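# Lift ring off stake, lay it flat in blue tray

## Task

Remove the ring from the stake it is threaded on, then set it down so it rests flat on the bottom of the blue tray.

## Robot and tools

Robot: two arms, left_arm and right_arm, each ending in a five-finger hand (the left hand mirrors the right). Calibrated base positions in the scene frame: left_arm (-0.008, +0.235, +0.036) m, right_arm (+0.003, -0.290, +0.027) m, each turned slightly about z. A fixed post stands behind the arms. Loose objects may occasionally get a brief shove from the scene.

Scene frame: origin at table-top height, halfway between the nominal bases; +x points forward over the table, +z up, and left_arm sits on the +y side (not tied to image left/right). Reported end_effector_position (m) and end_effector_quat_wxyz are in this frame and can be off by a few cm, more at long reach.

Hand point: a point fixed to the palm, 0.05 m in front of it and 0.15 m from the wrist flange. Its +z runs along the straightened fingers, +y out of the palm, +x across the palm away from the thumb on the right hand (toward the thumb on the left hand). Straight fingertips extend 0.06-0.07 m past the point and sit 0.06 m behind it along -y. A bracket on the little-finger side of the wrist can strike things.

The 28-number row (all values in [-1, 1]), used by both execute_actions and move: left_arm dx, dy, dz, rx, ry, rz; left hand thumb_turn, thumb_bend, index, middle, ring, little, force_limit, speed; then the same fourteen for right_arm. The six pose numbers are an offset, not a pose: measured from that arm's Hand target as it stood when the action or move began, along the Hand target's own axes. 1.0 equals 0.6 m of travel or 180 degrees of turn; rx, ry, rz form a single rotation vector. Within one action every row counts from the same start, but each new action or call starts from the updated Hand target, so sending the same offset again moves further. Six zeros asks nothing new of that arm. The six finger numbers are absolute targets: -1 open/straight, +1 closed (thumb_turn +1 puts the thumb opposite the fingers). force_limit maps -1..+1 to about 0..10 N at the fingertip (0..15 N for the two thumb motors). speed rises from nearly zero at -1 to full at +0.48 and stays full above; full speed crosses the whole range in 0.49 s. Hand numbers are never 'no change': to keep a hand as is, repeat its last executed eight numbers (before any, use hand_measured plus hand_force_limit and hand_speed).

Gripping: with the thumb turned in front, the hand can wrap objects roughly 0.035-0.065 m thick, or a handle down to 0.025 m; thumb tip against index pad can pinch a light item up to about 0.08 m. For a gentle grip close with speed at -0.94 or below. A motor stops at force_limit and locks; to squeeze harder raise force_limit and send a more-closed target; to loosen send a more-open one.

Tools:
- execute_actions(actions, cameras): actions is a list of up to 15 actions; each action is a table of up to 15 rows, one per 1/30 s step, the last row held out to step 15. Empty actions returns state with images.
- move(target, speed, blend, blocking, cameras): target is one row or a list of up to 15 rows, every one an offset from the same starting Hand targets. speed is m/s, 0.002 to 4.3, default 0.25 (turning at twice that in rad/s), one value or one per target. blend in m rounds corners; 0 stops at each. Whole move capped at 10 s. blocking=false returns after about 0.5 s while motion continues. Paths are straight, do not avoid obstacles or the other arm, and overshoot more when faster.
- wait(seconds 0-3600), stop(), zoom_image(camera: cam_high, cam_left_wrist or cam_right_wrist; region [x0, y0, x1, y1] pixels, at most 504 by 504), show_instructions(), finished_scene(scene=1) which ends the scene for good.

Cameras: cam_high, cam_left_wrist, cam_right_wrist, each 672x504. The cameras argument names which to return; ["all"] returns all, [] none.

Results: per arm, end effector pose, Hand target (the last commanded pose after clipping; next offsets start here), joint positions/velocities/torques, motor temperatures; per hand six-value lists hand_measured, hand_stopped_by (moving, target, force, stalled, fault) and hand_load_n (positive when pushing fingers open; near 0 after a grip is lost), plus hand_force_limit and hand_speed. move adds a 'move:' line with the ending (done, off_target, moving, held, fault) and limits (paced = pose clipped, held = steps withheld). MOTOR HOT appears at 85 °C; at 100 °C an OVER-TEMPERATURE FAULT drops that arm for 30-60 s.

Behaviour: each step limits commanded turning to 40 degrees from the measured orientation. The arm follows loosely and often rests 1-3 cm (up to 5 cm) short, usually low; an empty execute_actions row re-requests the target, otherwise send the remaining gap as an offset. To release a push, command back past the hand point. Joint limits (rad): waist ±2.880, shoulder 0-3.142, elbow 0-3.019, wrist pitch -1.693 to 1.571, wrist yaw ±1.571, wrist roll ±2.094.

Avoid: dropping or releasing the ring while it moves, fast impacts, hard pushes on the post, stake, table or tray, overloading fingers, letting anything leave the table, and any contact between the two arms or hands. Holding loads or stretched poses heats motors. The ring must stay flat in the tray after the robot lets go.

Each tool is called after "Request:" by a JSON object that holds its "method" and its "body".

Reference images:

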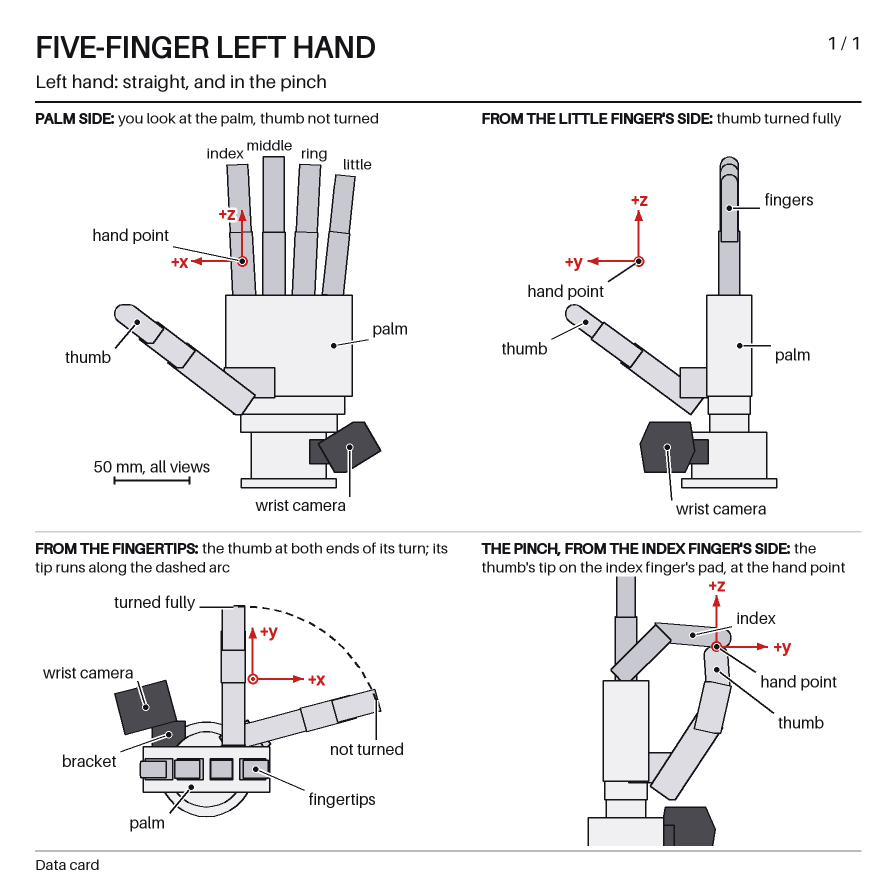

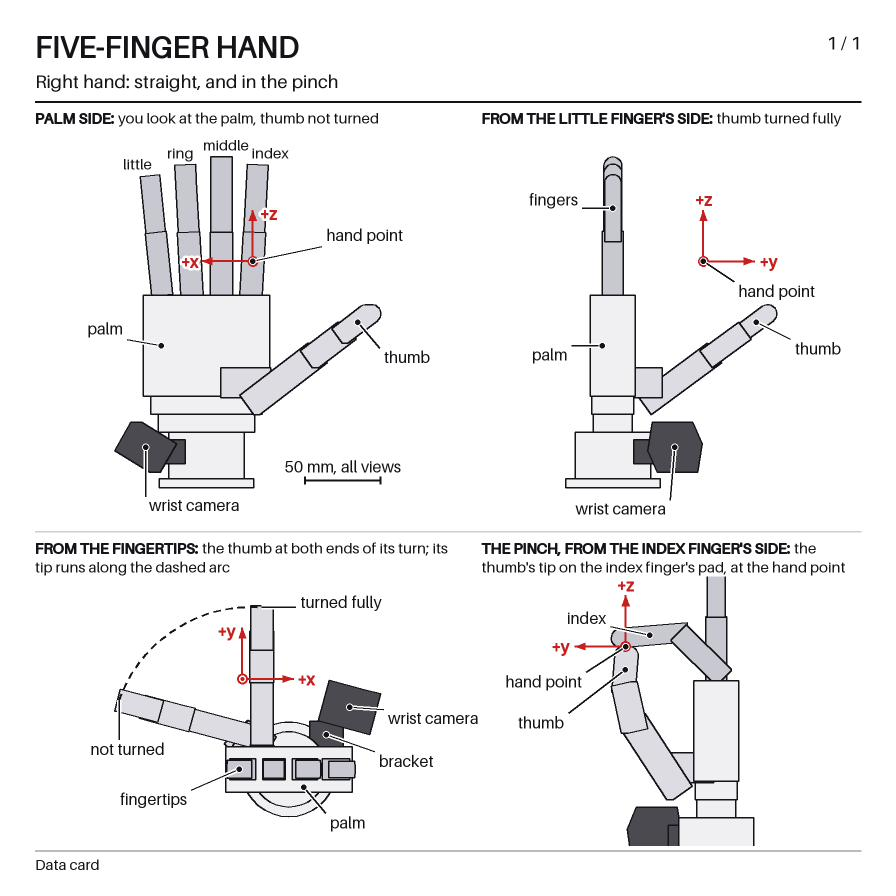

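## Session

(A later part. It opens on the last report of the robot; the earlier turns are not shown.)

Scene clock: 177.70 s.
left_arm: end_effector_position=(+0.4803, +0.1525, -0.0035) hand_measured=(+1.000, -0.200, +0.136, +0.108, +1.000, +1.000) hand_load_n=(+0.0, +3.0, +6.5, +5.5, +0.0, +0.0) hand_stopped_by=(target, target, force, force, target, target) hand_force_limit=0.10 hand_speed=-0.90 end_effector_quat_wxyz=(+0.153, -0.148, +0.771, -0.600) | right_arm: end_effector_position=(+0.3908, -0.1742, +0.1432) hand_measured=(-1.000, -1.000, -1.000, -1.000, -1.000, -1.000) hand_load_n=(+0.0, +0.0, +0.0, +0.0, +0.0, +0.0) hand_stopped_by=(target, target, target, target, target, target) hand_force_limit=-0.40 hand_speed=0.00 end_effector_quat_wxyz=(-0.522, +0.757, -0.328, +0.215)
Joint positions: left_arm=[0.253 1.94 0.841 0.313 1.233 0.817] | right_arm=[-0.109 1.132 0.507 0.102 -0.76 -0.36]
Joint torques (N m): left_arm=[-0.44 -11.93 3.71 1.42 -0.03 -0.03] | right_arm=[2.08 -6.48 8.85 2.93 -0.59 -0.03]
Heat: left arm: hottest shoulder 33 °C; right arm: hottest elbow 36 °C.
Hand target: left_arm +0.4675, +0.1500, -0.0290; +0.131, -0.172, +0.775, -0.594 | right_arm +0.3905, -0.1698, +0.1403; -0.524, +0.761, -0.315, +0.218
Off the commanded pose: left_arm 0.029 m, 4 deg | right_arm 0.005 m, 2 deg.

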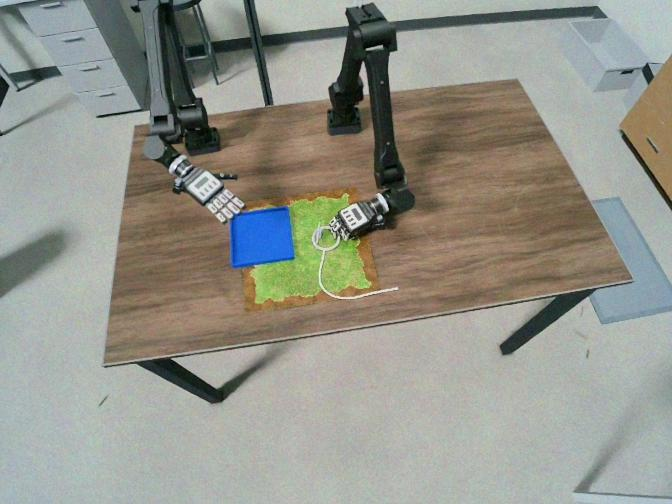

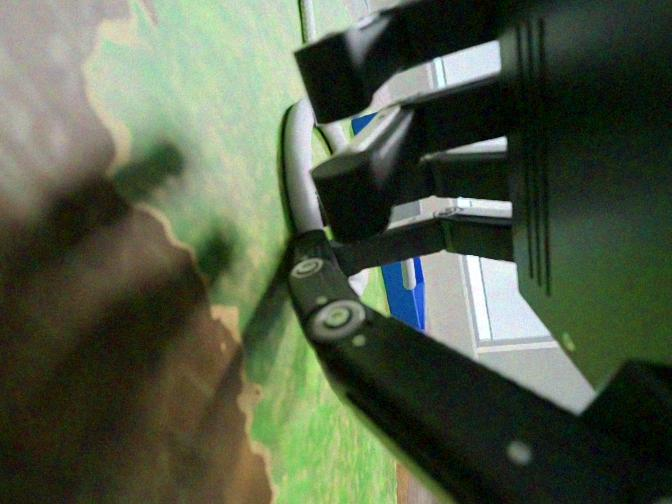

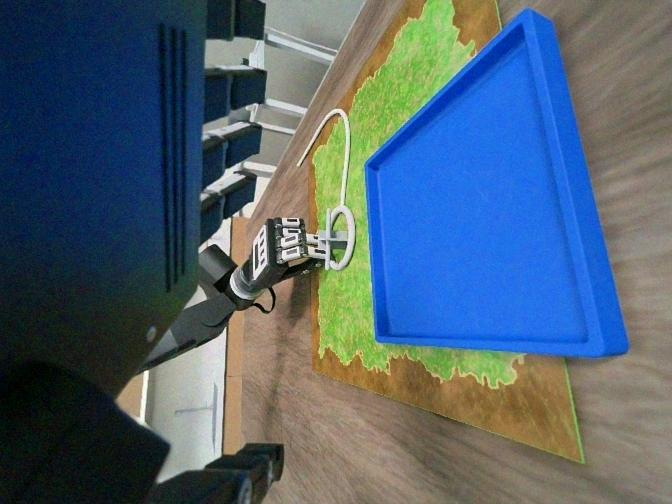

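Request:
{"method": "execute_actions", "body": {"actions": [[[0,0,0,0,0,0,1,-0.2,0.0,0.0,1,1,0.1,-0.7,0,0,0,0,0,0,-1,-1,-1,-1,-1,-1,-0.4,0]],[[0.0015,0.0130,0.0030,0,0,0,1,-0.2,0.0,0.0,1,1,-0.3,-0.7,0,0,0,0,0,0,-1,-1,-1,-1,-1,-1,-0.4,0]]], "cameras": ["all"]}}

Request:
{"method": "zoom_image", "body": {"camera": "cam_left_wrist", "region": [270, 170, 370, 270]}}

Request:
{"method": "zoom_image", "body": {"camera": "cam_high", "region": [308, 210, 348, 250]}}

Scene clock: 191.10 s.
left_arm: end_effector_position=(+0.4809, +0.1523, -0.0043) hand_measured=(+1.000, -0.200, +0.000, +0.000, +1.000, +1.000) hand_load_n=(+0.0, +0.0, +0.0, -1.5, +0.0, +0.0) hand_stopped_by=(target, target, target, target, target, target) hand_force_limit=-0.30 hand_speed=-0.70 end_effector_quat_wxyz=(+0.154, -0.146, +0.771, -0.601) | right_arm: end_effector_position=(+0.3908, -0.1742, +0.1432) hand_measured=(-1.000, -1.000, -1.000, -1.000, -1.000, -1.000) hand_load_n=(+0.0, +0.5, +0.0, +0.0, +0.0, +0.0) hand_stopped_by=(target, target, target, target, target, target) hand_force_limit=-0.40 hand_speed=0.00 end_effector_quat_wxyz=(-0.522, +0.757, -0.328, +0.215)
Joint positions: left_arm=[0.253 1.945 0.841 0.326 1.237 0.814] | right_arm=[-0.109 1.132 0.507 0.102 -0.76 -0.36]
Joint torques (N m): left_arm=[-0.44 -10.52 3.49 1.68 -0.2 0.02] | right_arm=[1.79 -6.01 8.83 2.84 -0.57 -0.14]
Heat: left arm: hottest shoulder 33 °C; right arm: hottest elbow 36 °C.
Hand target: left_arm +0.4665, +0.1499, -0.0370; +0.131, -0.171, +0.775, -0.594 | right_arm +0.3905, -0.1698, +0.1403; -0.524, +0.761, -0.315, +0.218
Off the commanded pose: left_arm 0.036 m, 4 deg | right_arm 0.005 m, 2 deg.

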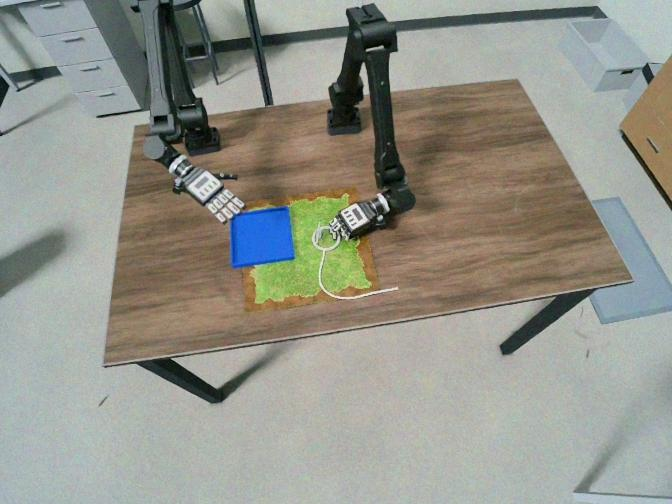

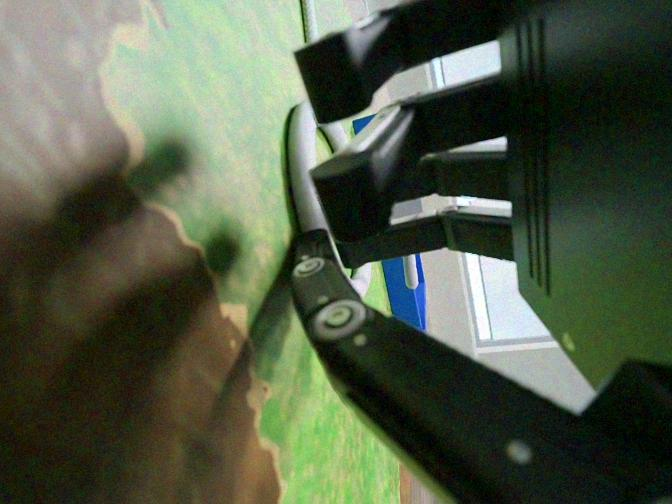

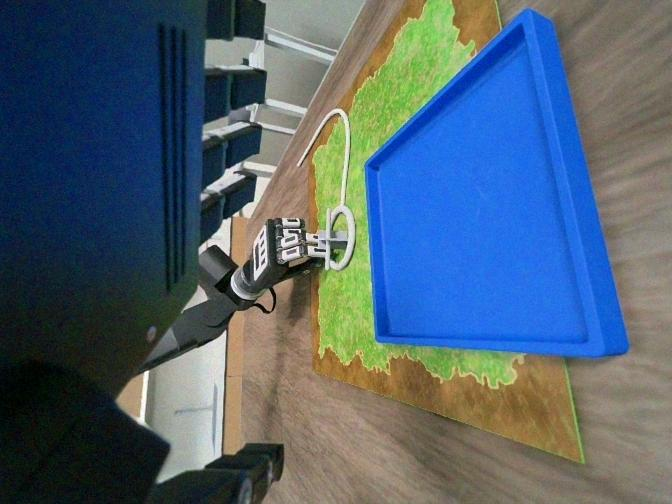

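Scaled by 5.040 from the camera's image (finer frame: 960x720).

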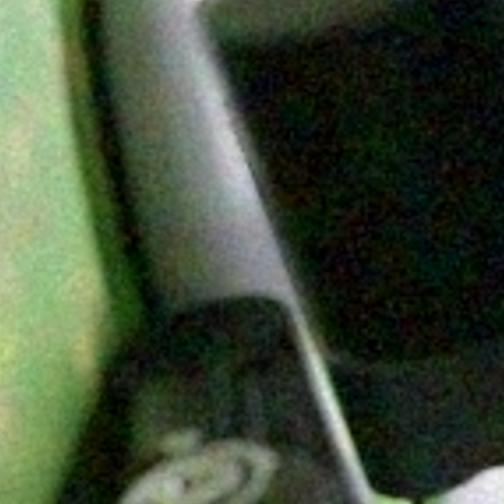

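Scaled by 12.600 from the camera's image (finer frame: 960x720).

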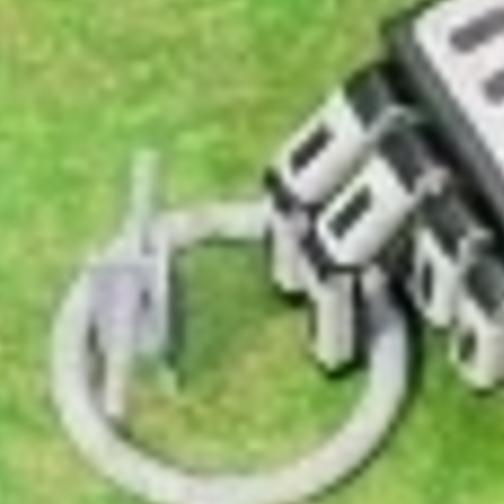

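Request:
{"method": "execute_actions", "body": {"actions": [[[-0.0015,-0.0200,-0.0040,-0.0444,0,-0.0150,1,-0.2,0.0,0.0,1,1,-0.3,-0.7,0,0,0,0,0,0,-1,-1,-1,-1,-1,-1,-0.4,0]],[[0,0,0,0,0,0,1,-0.2,0.0,0.0,1,1,-0.3,-0.7,0,0,0,0,0,0,-1,-1,-1,-1,-1,-1,-0.4,0]]], "cameras": ["all"]}}

Request:
{"method": "zoom_image", "body": {"camera": "cam_left_wrist", "region": [270, 170, 370, 270]}}

Scene clock: 193.83 s.
left_arm: end_effector_position=(+0.4769, +0.1548, -0.0016) hand_measured=(+1.000, -0.200, +0.000, +0.000, +1.000, +1.000) hand_load_n=(+0.0, +0.0, +0.0, +0.0, +0.0, +0.0) hand_stopped_by=(target, target, target, target, target, target) hand_force_limit=-0.30 hand_speed=-0.70 end_effector_quat_wxyz=(+0.127, -0.188, +0.804, -0.550) | right_arm: end_effector_position=(+0.3908, -0.1742, +0.1432) hand_measured=(-1.000, -1.000, -1.000, -1.000, -1.000, -1.000) hand_load_n=(+0.0, +0.0, +0.0, -0.5, +0.0, +0.0) hand_stopped_by=(target, target, target, target, target, target) hand_force_limit=-0.40 hand_speed=0.00 end_effector_quat_wxyz=(-0.522, +0.757, -0.328, +0.215)
Joint positions: left_arm=[0.228 1.877 0.874 0.057 1.107 0.889] | right_arm=[-0.109 1.132 0.507 0.102 -0.76 -0.36]
Joint torques (N m): left_arm=[-1.14 -11.99 5.65 0.47 0.02 0.15] | right_arm=[2.49 -5.77 8.58 2.82 -0.56 -0.07]
Heat: left arm: hottest shoulder 33 °C; right arm: hottest elbow 36 °C.
Hand target: left_arm +0.4676, +0.1495, -0.0247; +0.105, -0.198, +0.810, -0.542 | right_arm +0.3905, -0.1698, +0.1403; -0.524, +0.761, -0.315, +0.218
Off the commanded pose: left_arm 0.025 m, 3 deg | right_arm 0.005 m, 2 deg.

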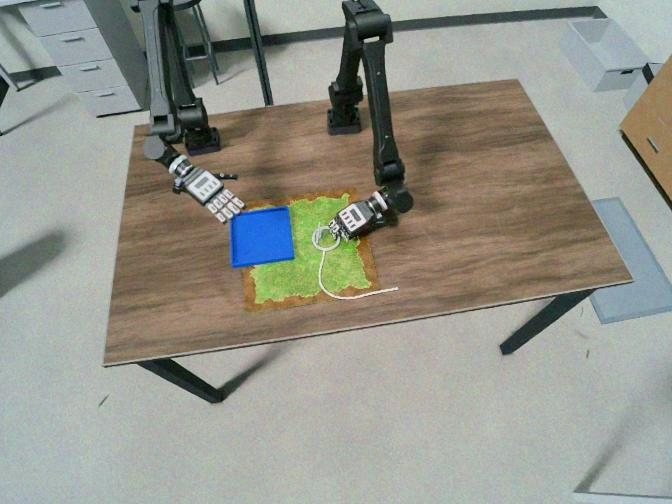

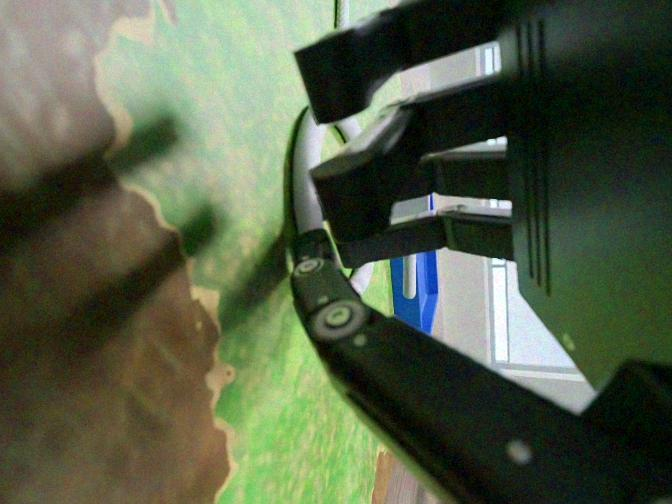

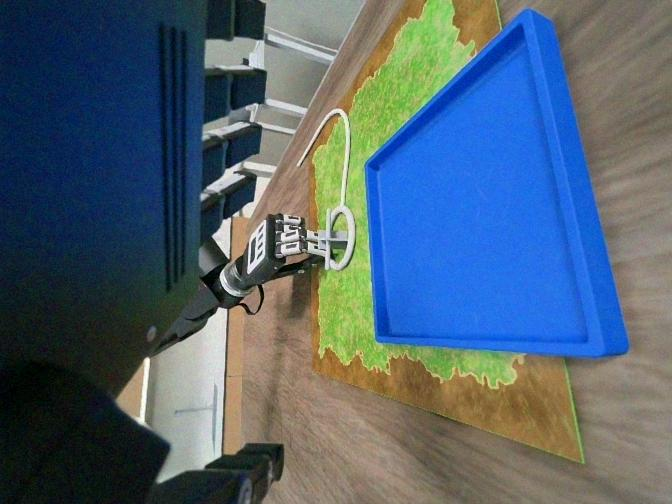

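Scaled by 5.040 from the camera's image (finer frame: 960x720).

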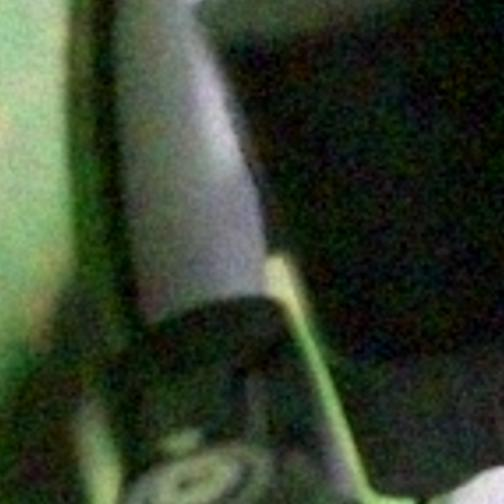

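Request:
{"method": "execute_actions", "body": {"actions": [[[0,0.0005,0.0100,0,0,0,1,-0.25,0.0,0.0,1,1,-0.3,-0.7,0,0,0,0,0,0,-1,-1,-1,-1,-1,-1,-0.4,0]],[[0,0,0,0,0,0,1,-0.25,0.0,0.0,1,1,-0.3,-0.7,0,0,0,0,0,0,-1,-1,-1,-1,-1,-1,-0.4,0]]], "cameras": ["all"]}}

Request:
{"method": "zoom_image", "body": {"camera": "cam_left_wrist", "region": [270, 170, 370, 270]}}

Request:
{"method": "zoom_image", "body": {"camera": "cam_high", "region": [308, 210, 348, 250]}}

Scene clock: 196.60 s.
left_arm: end_effector_position=(+0.4778, +0.1531, -0.0015) hand_measured=(+1.000, -0.250, +0.000, +0.000, +1.000, +1.000) hand_load_n=(+0.0, +0.0, +0.0, -2.0, +0.0, +0.0) hand_stopped_by=(target, target, target, target, target, target) hand_force_limit=-0.30 hand_speed=-0.70 end_effector_quat_wxyz=(+0.128, -0.185, +0.805, -0.550) | right_arm: end_effector_position=(+0.3908, -0.1742, +0.1432) hand_measured=(-1.000, -1.000, -1.000, -1.000, -1.000, -1.000) hand_load_n=(+0.0, +0.0, +0.0, +0.0, +0.0, +0.0) hand_stopped_by=(target, target, target, target, target, target) hand_force_limit=-0.40 hand_speed=0.00 end_effector_quat_wxyz=(-0.522, +0.757, -0.328, +0.215)
Joint positions: left_arm=[0.224 1.877 0.874 0.063 1.105 0.889] | right_arm=[-0.109 1.132 0.507 0.102 -0.76 -0.36]
Joint torques (N m): left_arm=[-1.61 -11.05 5.63 1.31 -0.18 -0.04] | right_arm=[3.02 -5.89 8.58 2.77 -0.53 -0.08]
Heat: left arm: hottest shoulder 33 °C; right arm: hottest elbow 36 °C.
Hand target: left_arm +0.4699, +0.1445, -0.0273; +0.105, -0.198, +0.810, -0.542 | right_arm +0.3905, -0.1698, +0.1403; -0.524, +0.761, -0.315, +0.218
Off the commanded pose: left_arm 0.028 m, 3 deg | right_arm 0.005 m, 2 deg.

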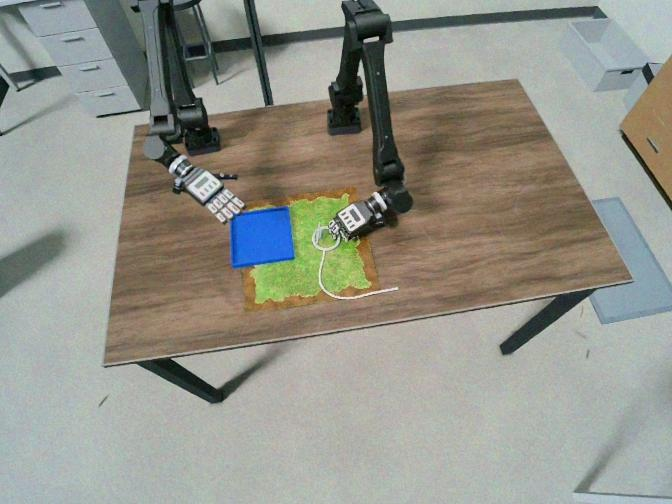

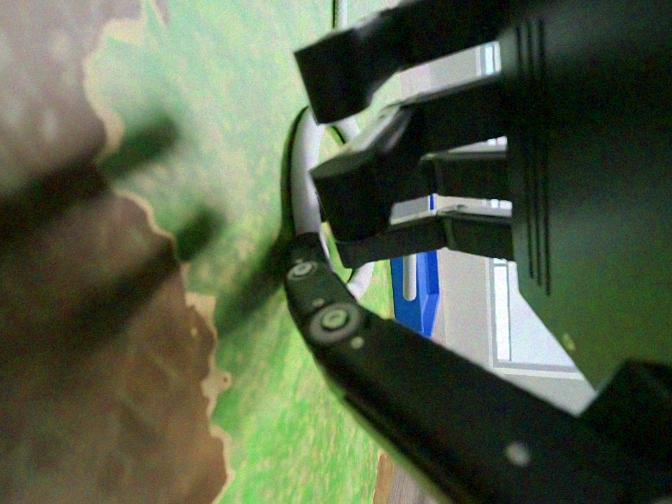

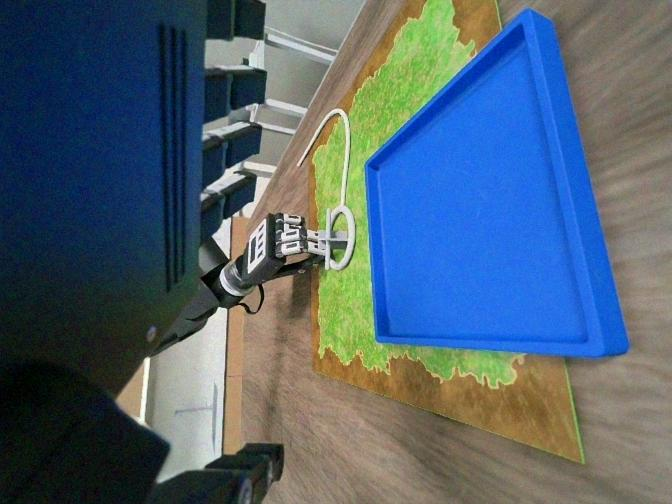

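Scaled by 5.040 from the camera's image (finer frame: 960x720).

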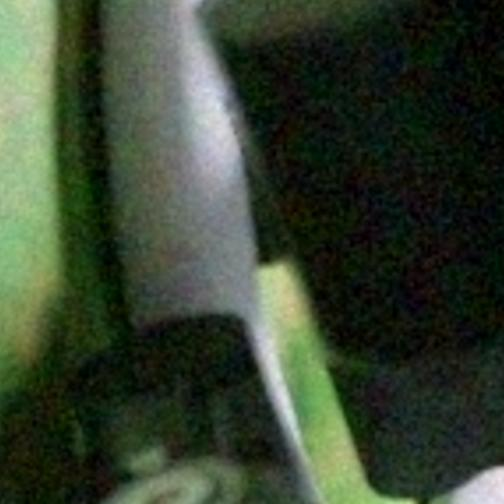

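Scaled by 12.600 from the camera's image (finer frame: 960x720).

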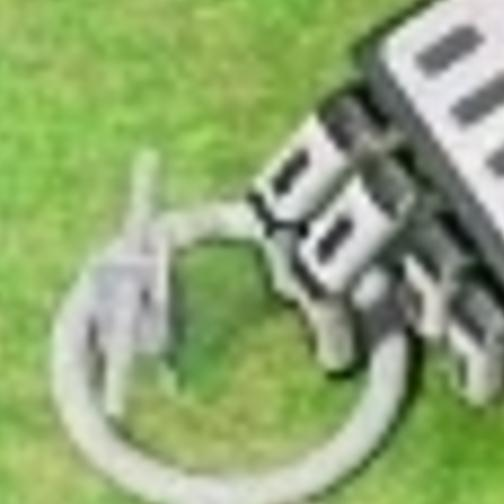

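Request:
{"method": "execute_actions", "body": {"actions": [[[-0.0007,0.0153,0.0065,0,0,0,1,-0.28,0.0,0.0,1,1,-0.3,-0.7,0,0,0,0,0,0,-1,-1,-1,-1,-1,-1,-0.4,0]]], "cameras": ["cam_left_wrist"]}}

Request:
{"method": "zoom_image", "body": {"camera": "cam_left_wrist", "region": [270, 170, 370, 270]}}

Scene clock: 198.63 s.
left_arm: end_effector_position=(+0.4792, +0.1525, -0.0019) hand_measured=(+1.000, -0.280, +0.000, +0.000, +1.000, +1.000) hand_load_n=(-0.5, +0.0, +0.0, -2.5, +0.0, +0.0) hand_stopped_by=(target, target, target, target, target, target) hand_force_limit=-0.30 hand_speed=-0.70 end_effector_quat_wxyz=(+0.130, -0.183, +0.803, -0.553) | right_arm: end_effector_position=(+0.3908, -0.1742, +0.1432) hand_measured=(-1.000, -1.000, -1.000, -1.000, -1.000, -1.000) hand_load_n=(+0.0, +0.0, -0.5, +0.0, +0.0, +0.0) hand_stopped_by=(target, target, target, target, target, target) hand_force_limit=-0.40 hand_speed=0.00 end_effector_quat_wxyz=(-0.522, +0.757, -0.328, +0.215)
Joint positions: left_arm=[0.224 1.882 0.874 0.08 1.111 0.883] | right_arm=[-0.109 1.132 0.507 0.102 -0.76 -0.36]
Joint torques (N m): left_arm=[-1.44 -9.88 5.39 1.61 -0.42 0.04] | right_arm=[2.32 -6.07 8.59 3.06 -0.56 -0.08]
Heat: left arm: hottest shoulder 33 °C; right arm: hottest elbow 36 °C.
Hand target: left_arm +0.4698, +0.1445, -0.0374; +0.105, -0.198, +0.810, -0.542 | right_arm +0.3905, -0.1698, +0.1403; -0.524, +0.761, -0.315, +0.218
Off the commanded pose: left_arm 0.037 m, 4 deg | right_arm 0.005 m, 2 deg.

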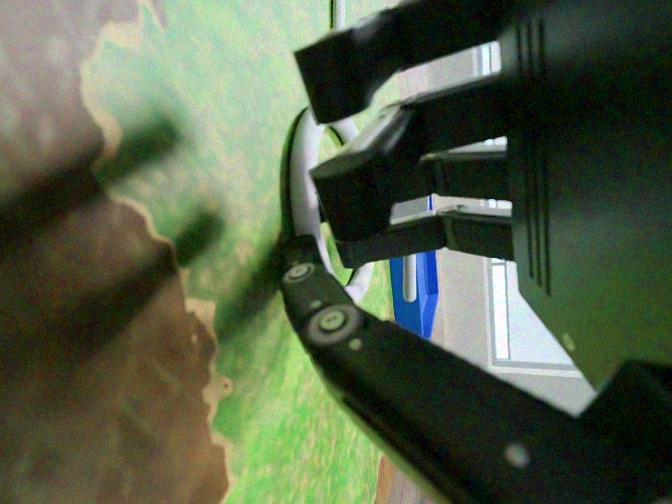

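Scaled by 5.040 from the camera's image (finer frame: 960x720).

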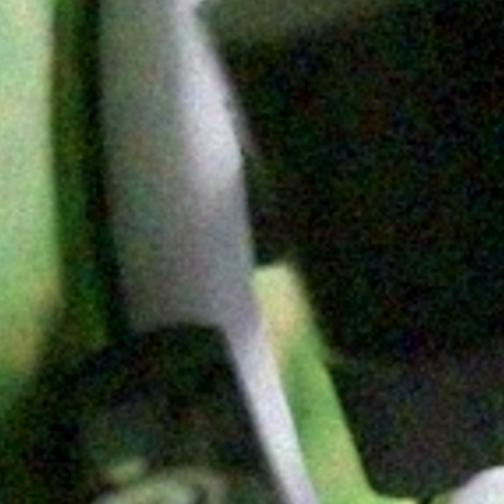

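Request:
{"method": "execute_actions", "body": {"actions": [[[0,0,0,0,0,0,1,-0.28,0.3,0.3,1,1,-0.3,-0.9,0,0,0,0,0,0,-1,-1,-1,-1,-1,-1,-0.4,0]],[[0,0,0,0,0,0,1,-0.28,0.3,0.3,1,1,-0.3,-0.9,0,0,0,0,0,0,-1,-1,-1,-1,-1,-1,-0.4,0]]], "cameras": ["all"]}}

Request:
{"method": "zoom_image", "body": {"camera": "cam_left_wrist", "region": [270, 170, 370, 270]}}

Request:
{"method": "zoom_image", "body": {"camera": "cam_high", "region": [308, 210, 348, 250]}}

Scene clock: 200.90 s.
left_arm: end_effector_position=(+0.4816, +0.1478, -0.0017) hand_measured=(+1.000, -0.280, +0.184, +0.128, +1.000, +1.000) hand_load_n=(+0.0, +2.0, +3.5, +2.0, +0.0, +0.0) hand_stopped_by=(target, target, force, force, target, target) hand_force_limit=-0.30 hand_speed=-0.90 end_effector_quat_wxyz=(+0.132, -0.175, +0.804, -0.553) | right_arm: end_effector_position=(+0.3908, -0.1742, +0.1432) hand_measured=(-1.000, -1.000, -1.000, -1.000, -1.000, -1.000) hand_load_n=(-0.5, +0.0, +0.0, +0.0, +0.0, +0.0) hand_stopped_by=(target, target, target, target, target, target) hand_force_limit=-0.40 hand_speed=0.00 end_effector_quat_wxyz=(-0.522, +0.757, -0.328, +0.215)
Joint positions: left_arm=[0.213 1.885 0.878 0.091 1.109 0.883] | right_arm=[-0.109 1.132 0.507 0.102 -0.76 -0.36]
Joint torques (N m): left_arm=[-0.85 -9.88 5.15 1.13 -0.38 0.02] | right_arm=[2.84 -5.66 8.72 2.74 -0.55 -0.08]
Heat: left arm: hottest shoulder 33 °C; right arm: hottest elbow 36 °C.
Hand target: left_arm +0.4699, +0.1444, -0.0374; +0.105, -0.198, +0.810, -0.542 | right_arm +0.3905, -0.1698, +0.1403; -0.524, +0.761, -0.315, +0.218
Off the commanded pose: left_arm 0.038 m, 4 deg | right_arm 0.005 m, 2 deg.

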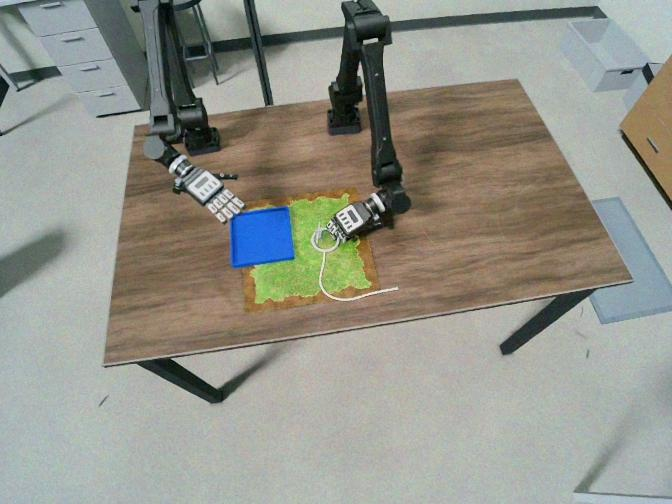

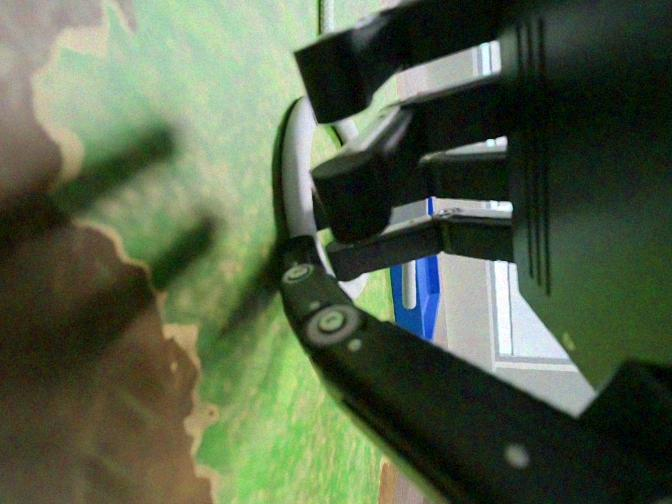

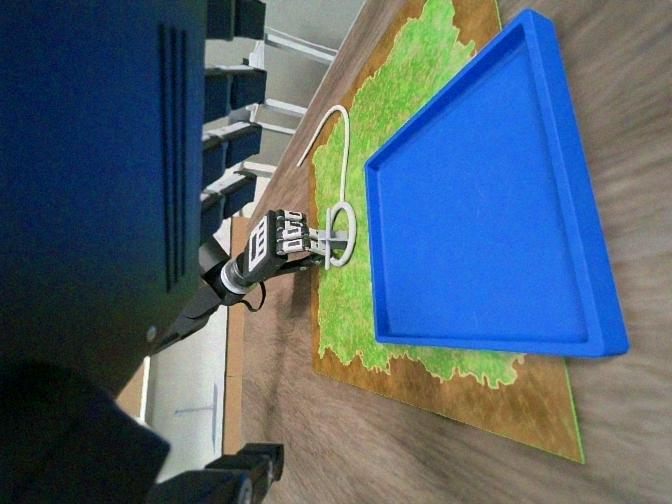

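Scaled by 5.040 from the camera's image (finer frame: 960x720).

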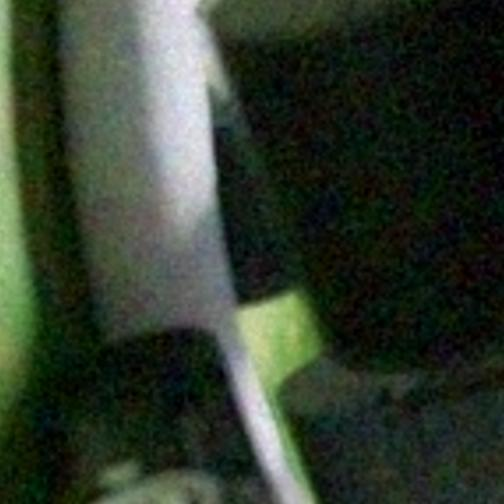

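Scaled by 12.600 from the camera's image (finer frame: 960x720).

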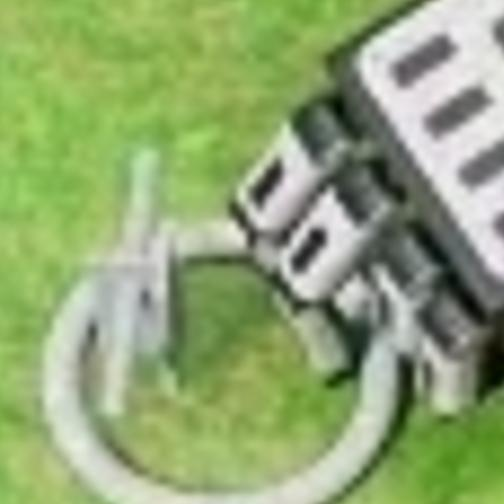

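Request:
{"method": "zoom_image", "body": {"camera": "cam_left_wrist", "region": [260, 80, 460, 330]}}

Request:
{"method": "zoom_image", "body": {"camera": "cam_right_wrist", "region": [290, 200, 360, 290]}}

Scaled by 2.016 from the camera's image (finer frame: 960x720).

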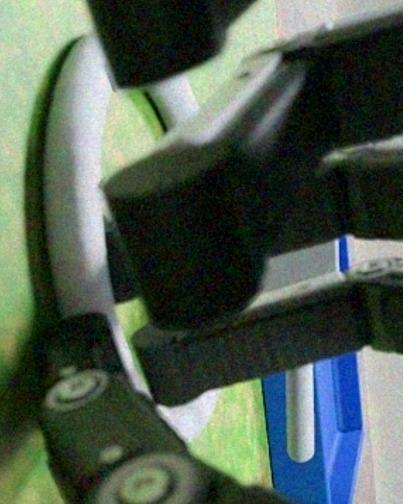

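Scaled by 5.600 from the camera's image (finer frame: 960x720).

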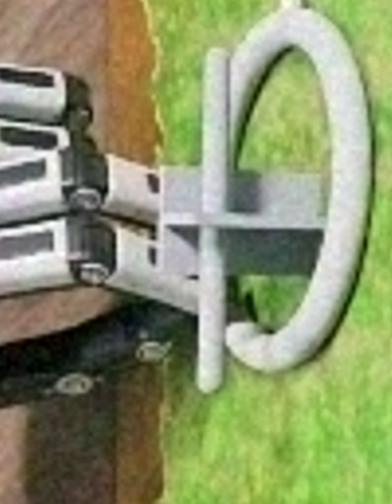

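Request:
{"method": "execute_actions", "body": {"actions": [[[0,0,0,0,0,0,1,-0.45,-0.1,-0.05,1,1,-0.3,-0.5,0,0,0,0,0,0,-1,-1,-1,-1,-1,-1,-0.4,0]]]}}

Request:
{"method": "move", "body": {"target": [0.003,-0.0736,-0.0312,-0.076,0,0,1,-0.45,-0.1,-0.05,1,1,-0.3,-0.5,0,0,0,0,0,0,-1,-1,-1,-1,-1,-1,-0.4,0], "speed": 0.08, "cameras": ["all"]}}

Request:
{"method": "zoom_image", "body": {"camera": "cam_high", "region": [308, 210, 348, 250]}}

Scene clock: 208.13 s.
left_arm: end_effector_position=(+0.4815, +0.1473, -0.0002) hand_measured=(+1.000, -0.444, -0.100, -0.050, +1.000, +1.000) hand_load_n=(+0.0, -8.5, +0.0, +0.0, +0.0, +0.0) hand_stopped_by=(target, target, target, target, target, target) hand_force_limit=-0.30 hand_speed=-0.50 end_effector_quat_wxyz=(+0.130, -0.177, +0.802, -0.556) | right_arm: end_effector_position=(+0.3908, -0.1742, +0.1432) hand_measured=(-1.000, -1.000, -1.000, -1.000, -1.000, -1.000) hand_load_n=(-0.5, +0.0, +0.0, +0.0, +0.0, -0.5) hand_stopped_by=(target, target, target, target, target, target) hand_force_limit=-0.40 hand_speed=0.00 end_effector_quat_wxyz=(-0.522, +0.757, -0.328, +0.215)
Joint positions: left_arm=[0.214 1.885 0.879 0.091 1.116 0.875] | right_arm=[-0.109 1.132 0.507 0.102 -0.76 -0.36]
Joint torques (N m): left_arm=[-0.85 -10.23 5.03 1.09 -0.68 0.11] | right_arm=[3.25 -5.42 8.62 3.04 -0.57 -0.06]
Heat: left arm: hottest shoulder 32 °C; right arm: hottest elbow 36 °C.
Hand target: left_arm +0.4699, +0.1445, -0.0373; +0.105, -0.198, +0.810, -0.542 | right_arm +0.3905, -0.1698, +0.1403; -0.524, +0.761, -0.315, +0.218
Off the commanded pose: left_arm 0.039 m, 4 deg | right_arm 0.005 m, 2 deg.

Scene clock: 210.10 s.
left_arm: end_effector_position=(+0.4649, +0.1484, +0.0092) hand_measured=(+1.000, -0.446, -0.100, -0.050, +1.000, +1.000) hand_load_n=(+0.0, +0.0, +0.0, +0.0, +0.0, +0.0) hand_stopped_by=(target, target, target, target, target, target) hand_force_limit=-0.30 hand_speed=-0.50 end_effector_quat_wxyz=(+0.080, -0.218, +0.865, -0.444) | right_arm: end_effector_position=(+0.3908, -0.1742, +0.1432) hand_measured=(-1.000, -1.000, -1.000, -1.000, -1.000, -1.000) hand_load_n=(+0.0, +0.0, +0.0, +0.0, +0.0, +0.0) hand_stopped_by=(target, target, target, target, target, target) hand_force_limit=-0.40 hand_speed=0.00 end_effector_quat_wxyz=(-0.522, +0.757, -0.328, +0.215)
Joint positions: left_arm=[0.143 1.787 0.952 -0.311 0.862 0.965] | right_arm=[-0.109 1.132 0.507 0.102 -0.76 -0.36]
Joint torques (N m): left_arm=[-1.03 -14.74 8.16 0.57 0.53 0.1] | right_arm=[2.49 -6.48 8.8 2.66 -0.54 -0.06]
Heat: left arm: hottest shoulder 32 °C; right arm: hottest elbow 36 °C.
Hand target: left_arm +0.4703, +0.1446, +0.0106; +0.080, -0.209, +0.869, -0.441 | right_arm +0.3905, -0.1698, +0.1403; -0.524, +0.761, -0.315, +0.218
Off the commanded pose: left_arm 0.007 m, 1 deg | right_arm 0.005 m, 2 deg.
move: done

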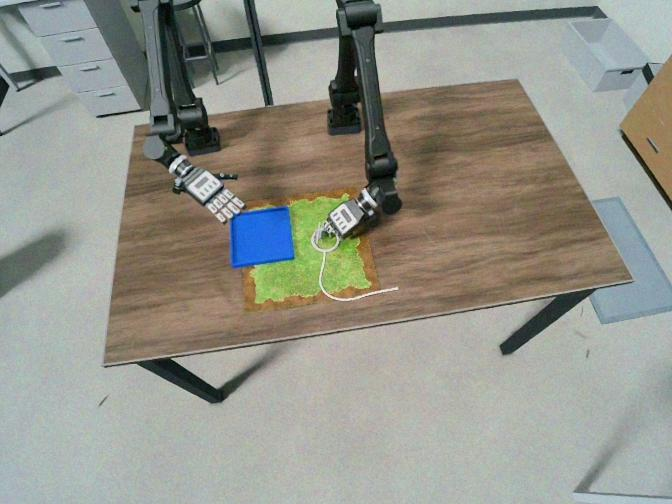

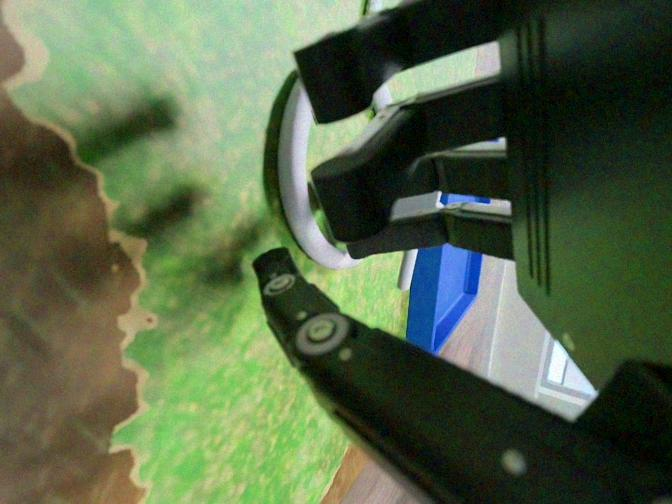

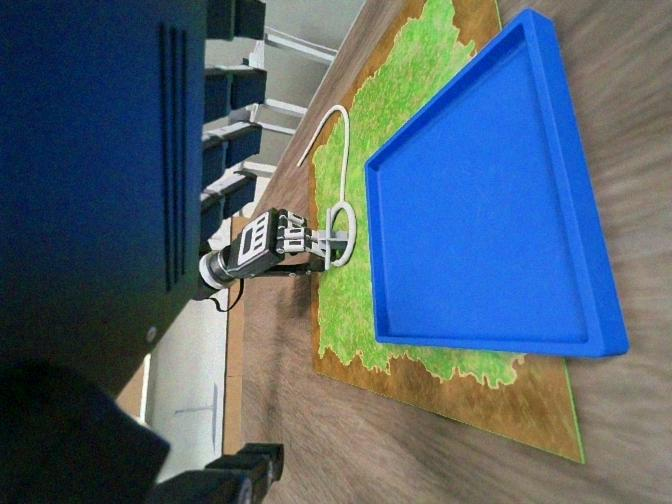

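Scaled by 12.600 from the camera's image (finer frame: 960x720).

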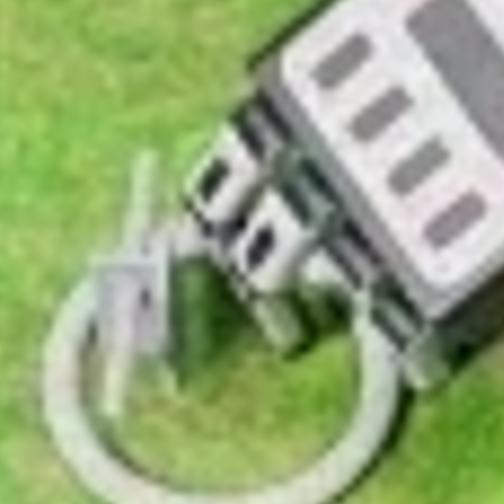

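Request:
{"method": "zoom_image", "body": {"camera": "cam_high", "region": [305, 220, 345, 260]}}

Scaled by 12.600 from the camera's image (finer frame: 960x720).

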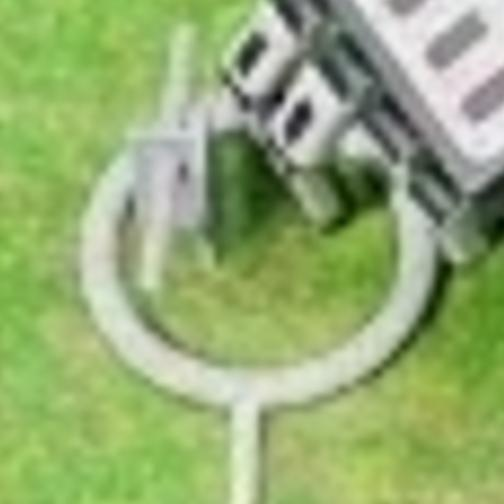

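Request:
{"method": "move", "body": {"target": [-0.0246,-0.0195,0.0091,0,0,0.02,1,-0.5,0.2,0.15,1,1,0.0,-0.5,0,0,0,0,0,0,-1,-1,-1,-1,-1,-1,-0.4,0], "speed": 0.06, "cameras": ["all"]}}

Request:
{"method": "zoom_image", "body": {"camera": "cam_high", "region": [305, 220, 345, 260]}}

Request:
{"method": "zoom_image", "body": {"camera": "cam_left_wrist", "region": [260, 80, 460, 330]}}

Scene clock: 213.97 s.
left_arm: end_effector_position=(+0.4791, +0.1452, +0.0169) hand_measured=(+1.000, -0.500, +0.200, +0.150, +1.000, +1.000) hand_load_n=(+0.0, +0.0, +0.0, +0.0, +0.0, +0.0) hand_stopped_by=(target, target, target, target, target, target) hand_force_limit=0.00 hand_speed=-0.50 end_effector_quat_wxyz=(+0.094, -0.193, +0.873, -0.439) | right_arm: end_effector_position=(+0.3908, -0.1742, +0.1432) hand_measured=(-1.000, -1.000, -1.000, -1.000, -1.000, -1.000) hand_load_n=(+0.0, +0.0, +0.0, +0.0, +0.0, +0.0) hand_stopped_by=(target, target, target, target, target, target) hand_force_limit=-0.40 hand_speed=0.00 end_effector_quat_wxyz=(-0.522, +0.757, -0.328, +0.215)
Joint positions: left_arm=[0.127 1.787 0.988 -0.333 0.85 1.005] | right_arm=[-0.109 1.132 0.507 0.102 -0.76 -0.36]
Joint torques (N m): left_arm=[-1.03 -13.57 9.25 0.72 0.73 0.12] | right_arm=[2.37 -6.71 8.65 2.82 -0.58 -0.03]
Heat: left arm: hottest shoulder 32 °C; right arm: hottest elbow 36 °C.
Hand target: left_arm +0.4888, +0.1409, +0.0160; +0.094, -0.182, +0.875, -0.438 | right_arm +0.3905, -0.1698, +0.1403; -0.524, +0.761, -0.315, +0.218
Off the commanded pose: left_arm 0.011 m, 1 deg | right_arm 0.005 m, 2 deg.
move: off_target (left_arm)

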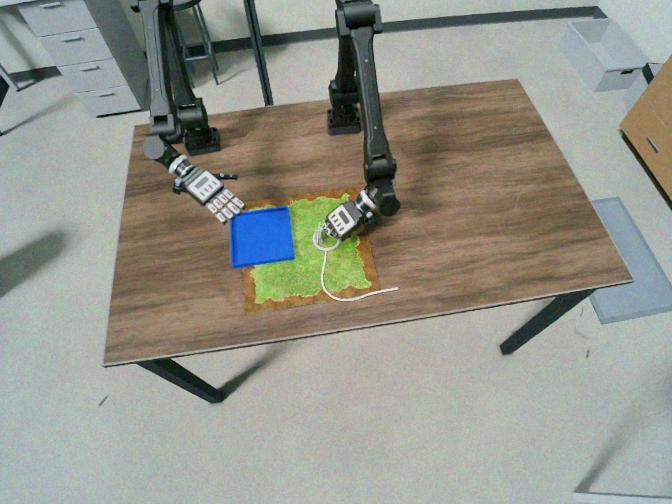

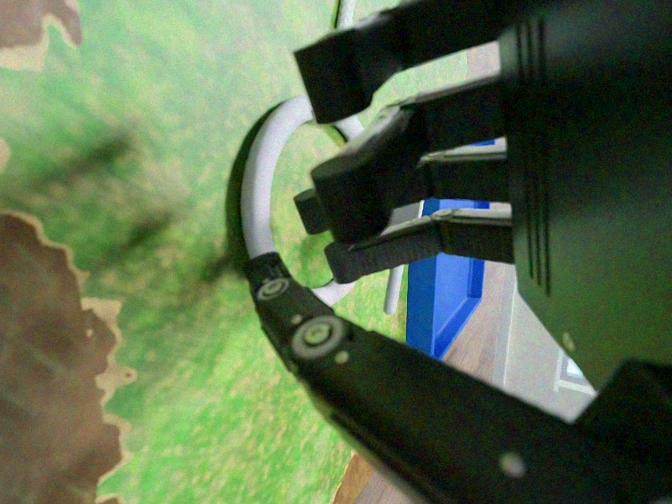

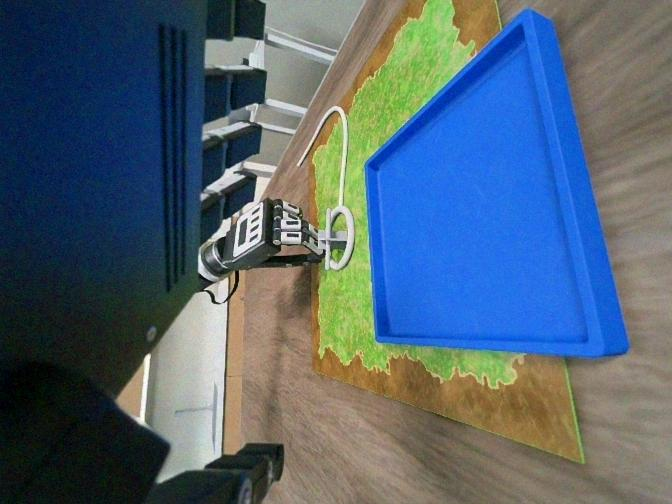

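Scaled by 12.600 from the camera's image (finer frame: 960x720).

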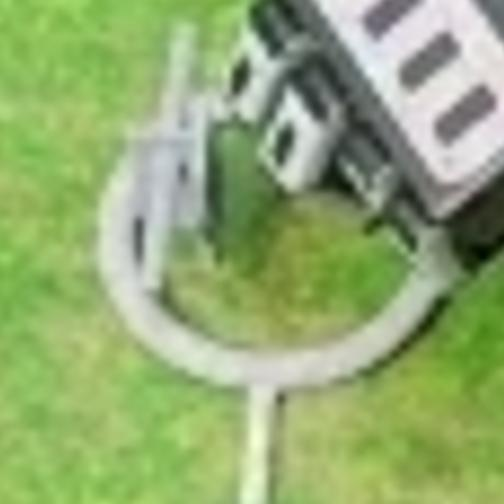

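Scaled by 2.016 from the camera's image (finer frame: 960x720).

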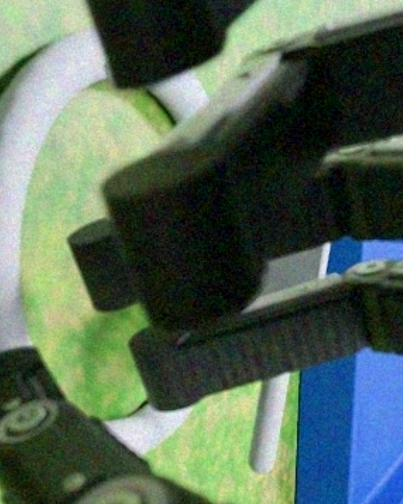

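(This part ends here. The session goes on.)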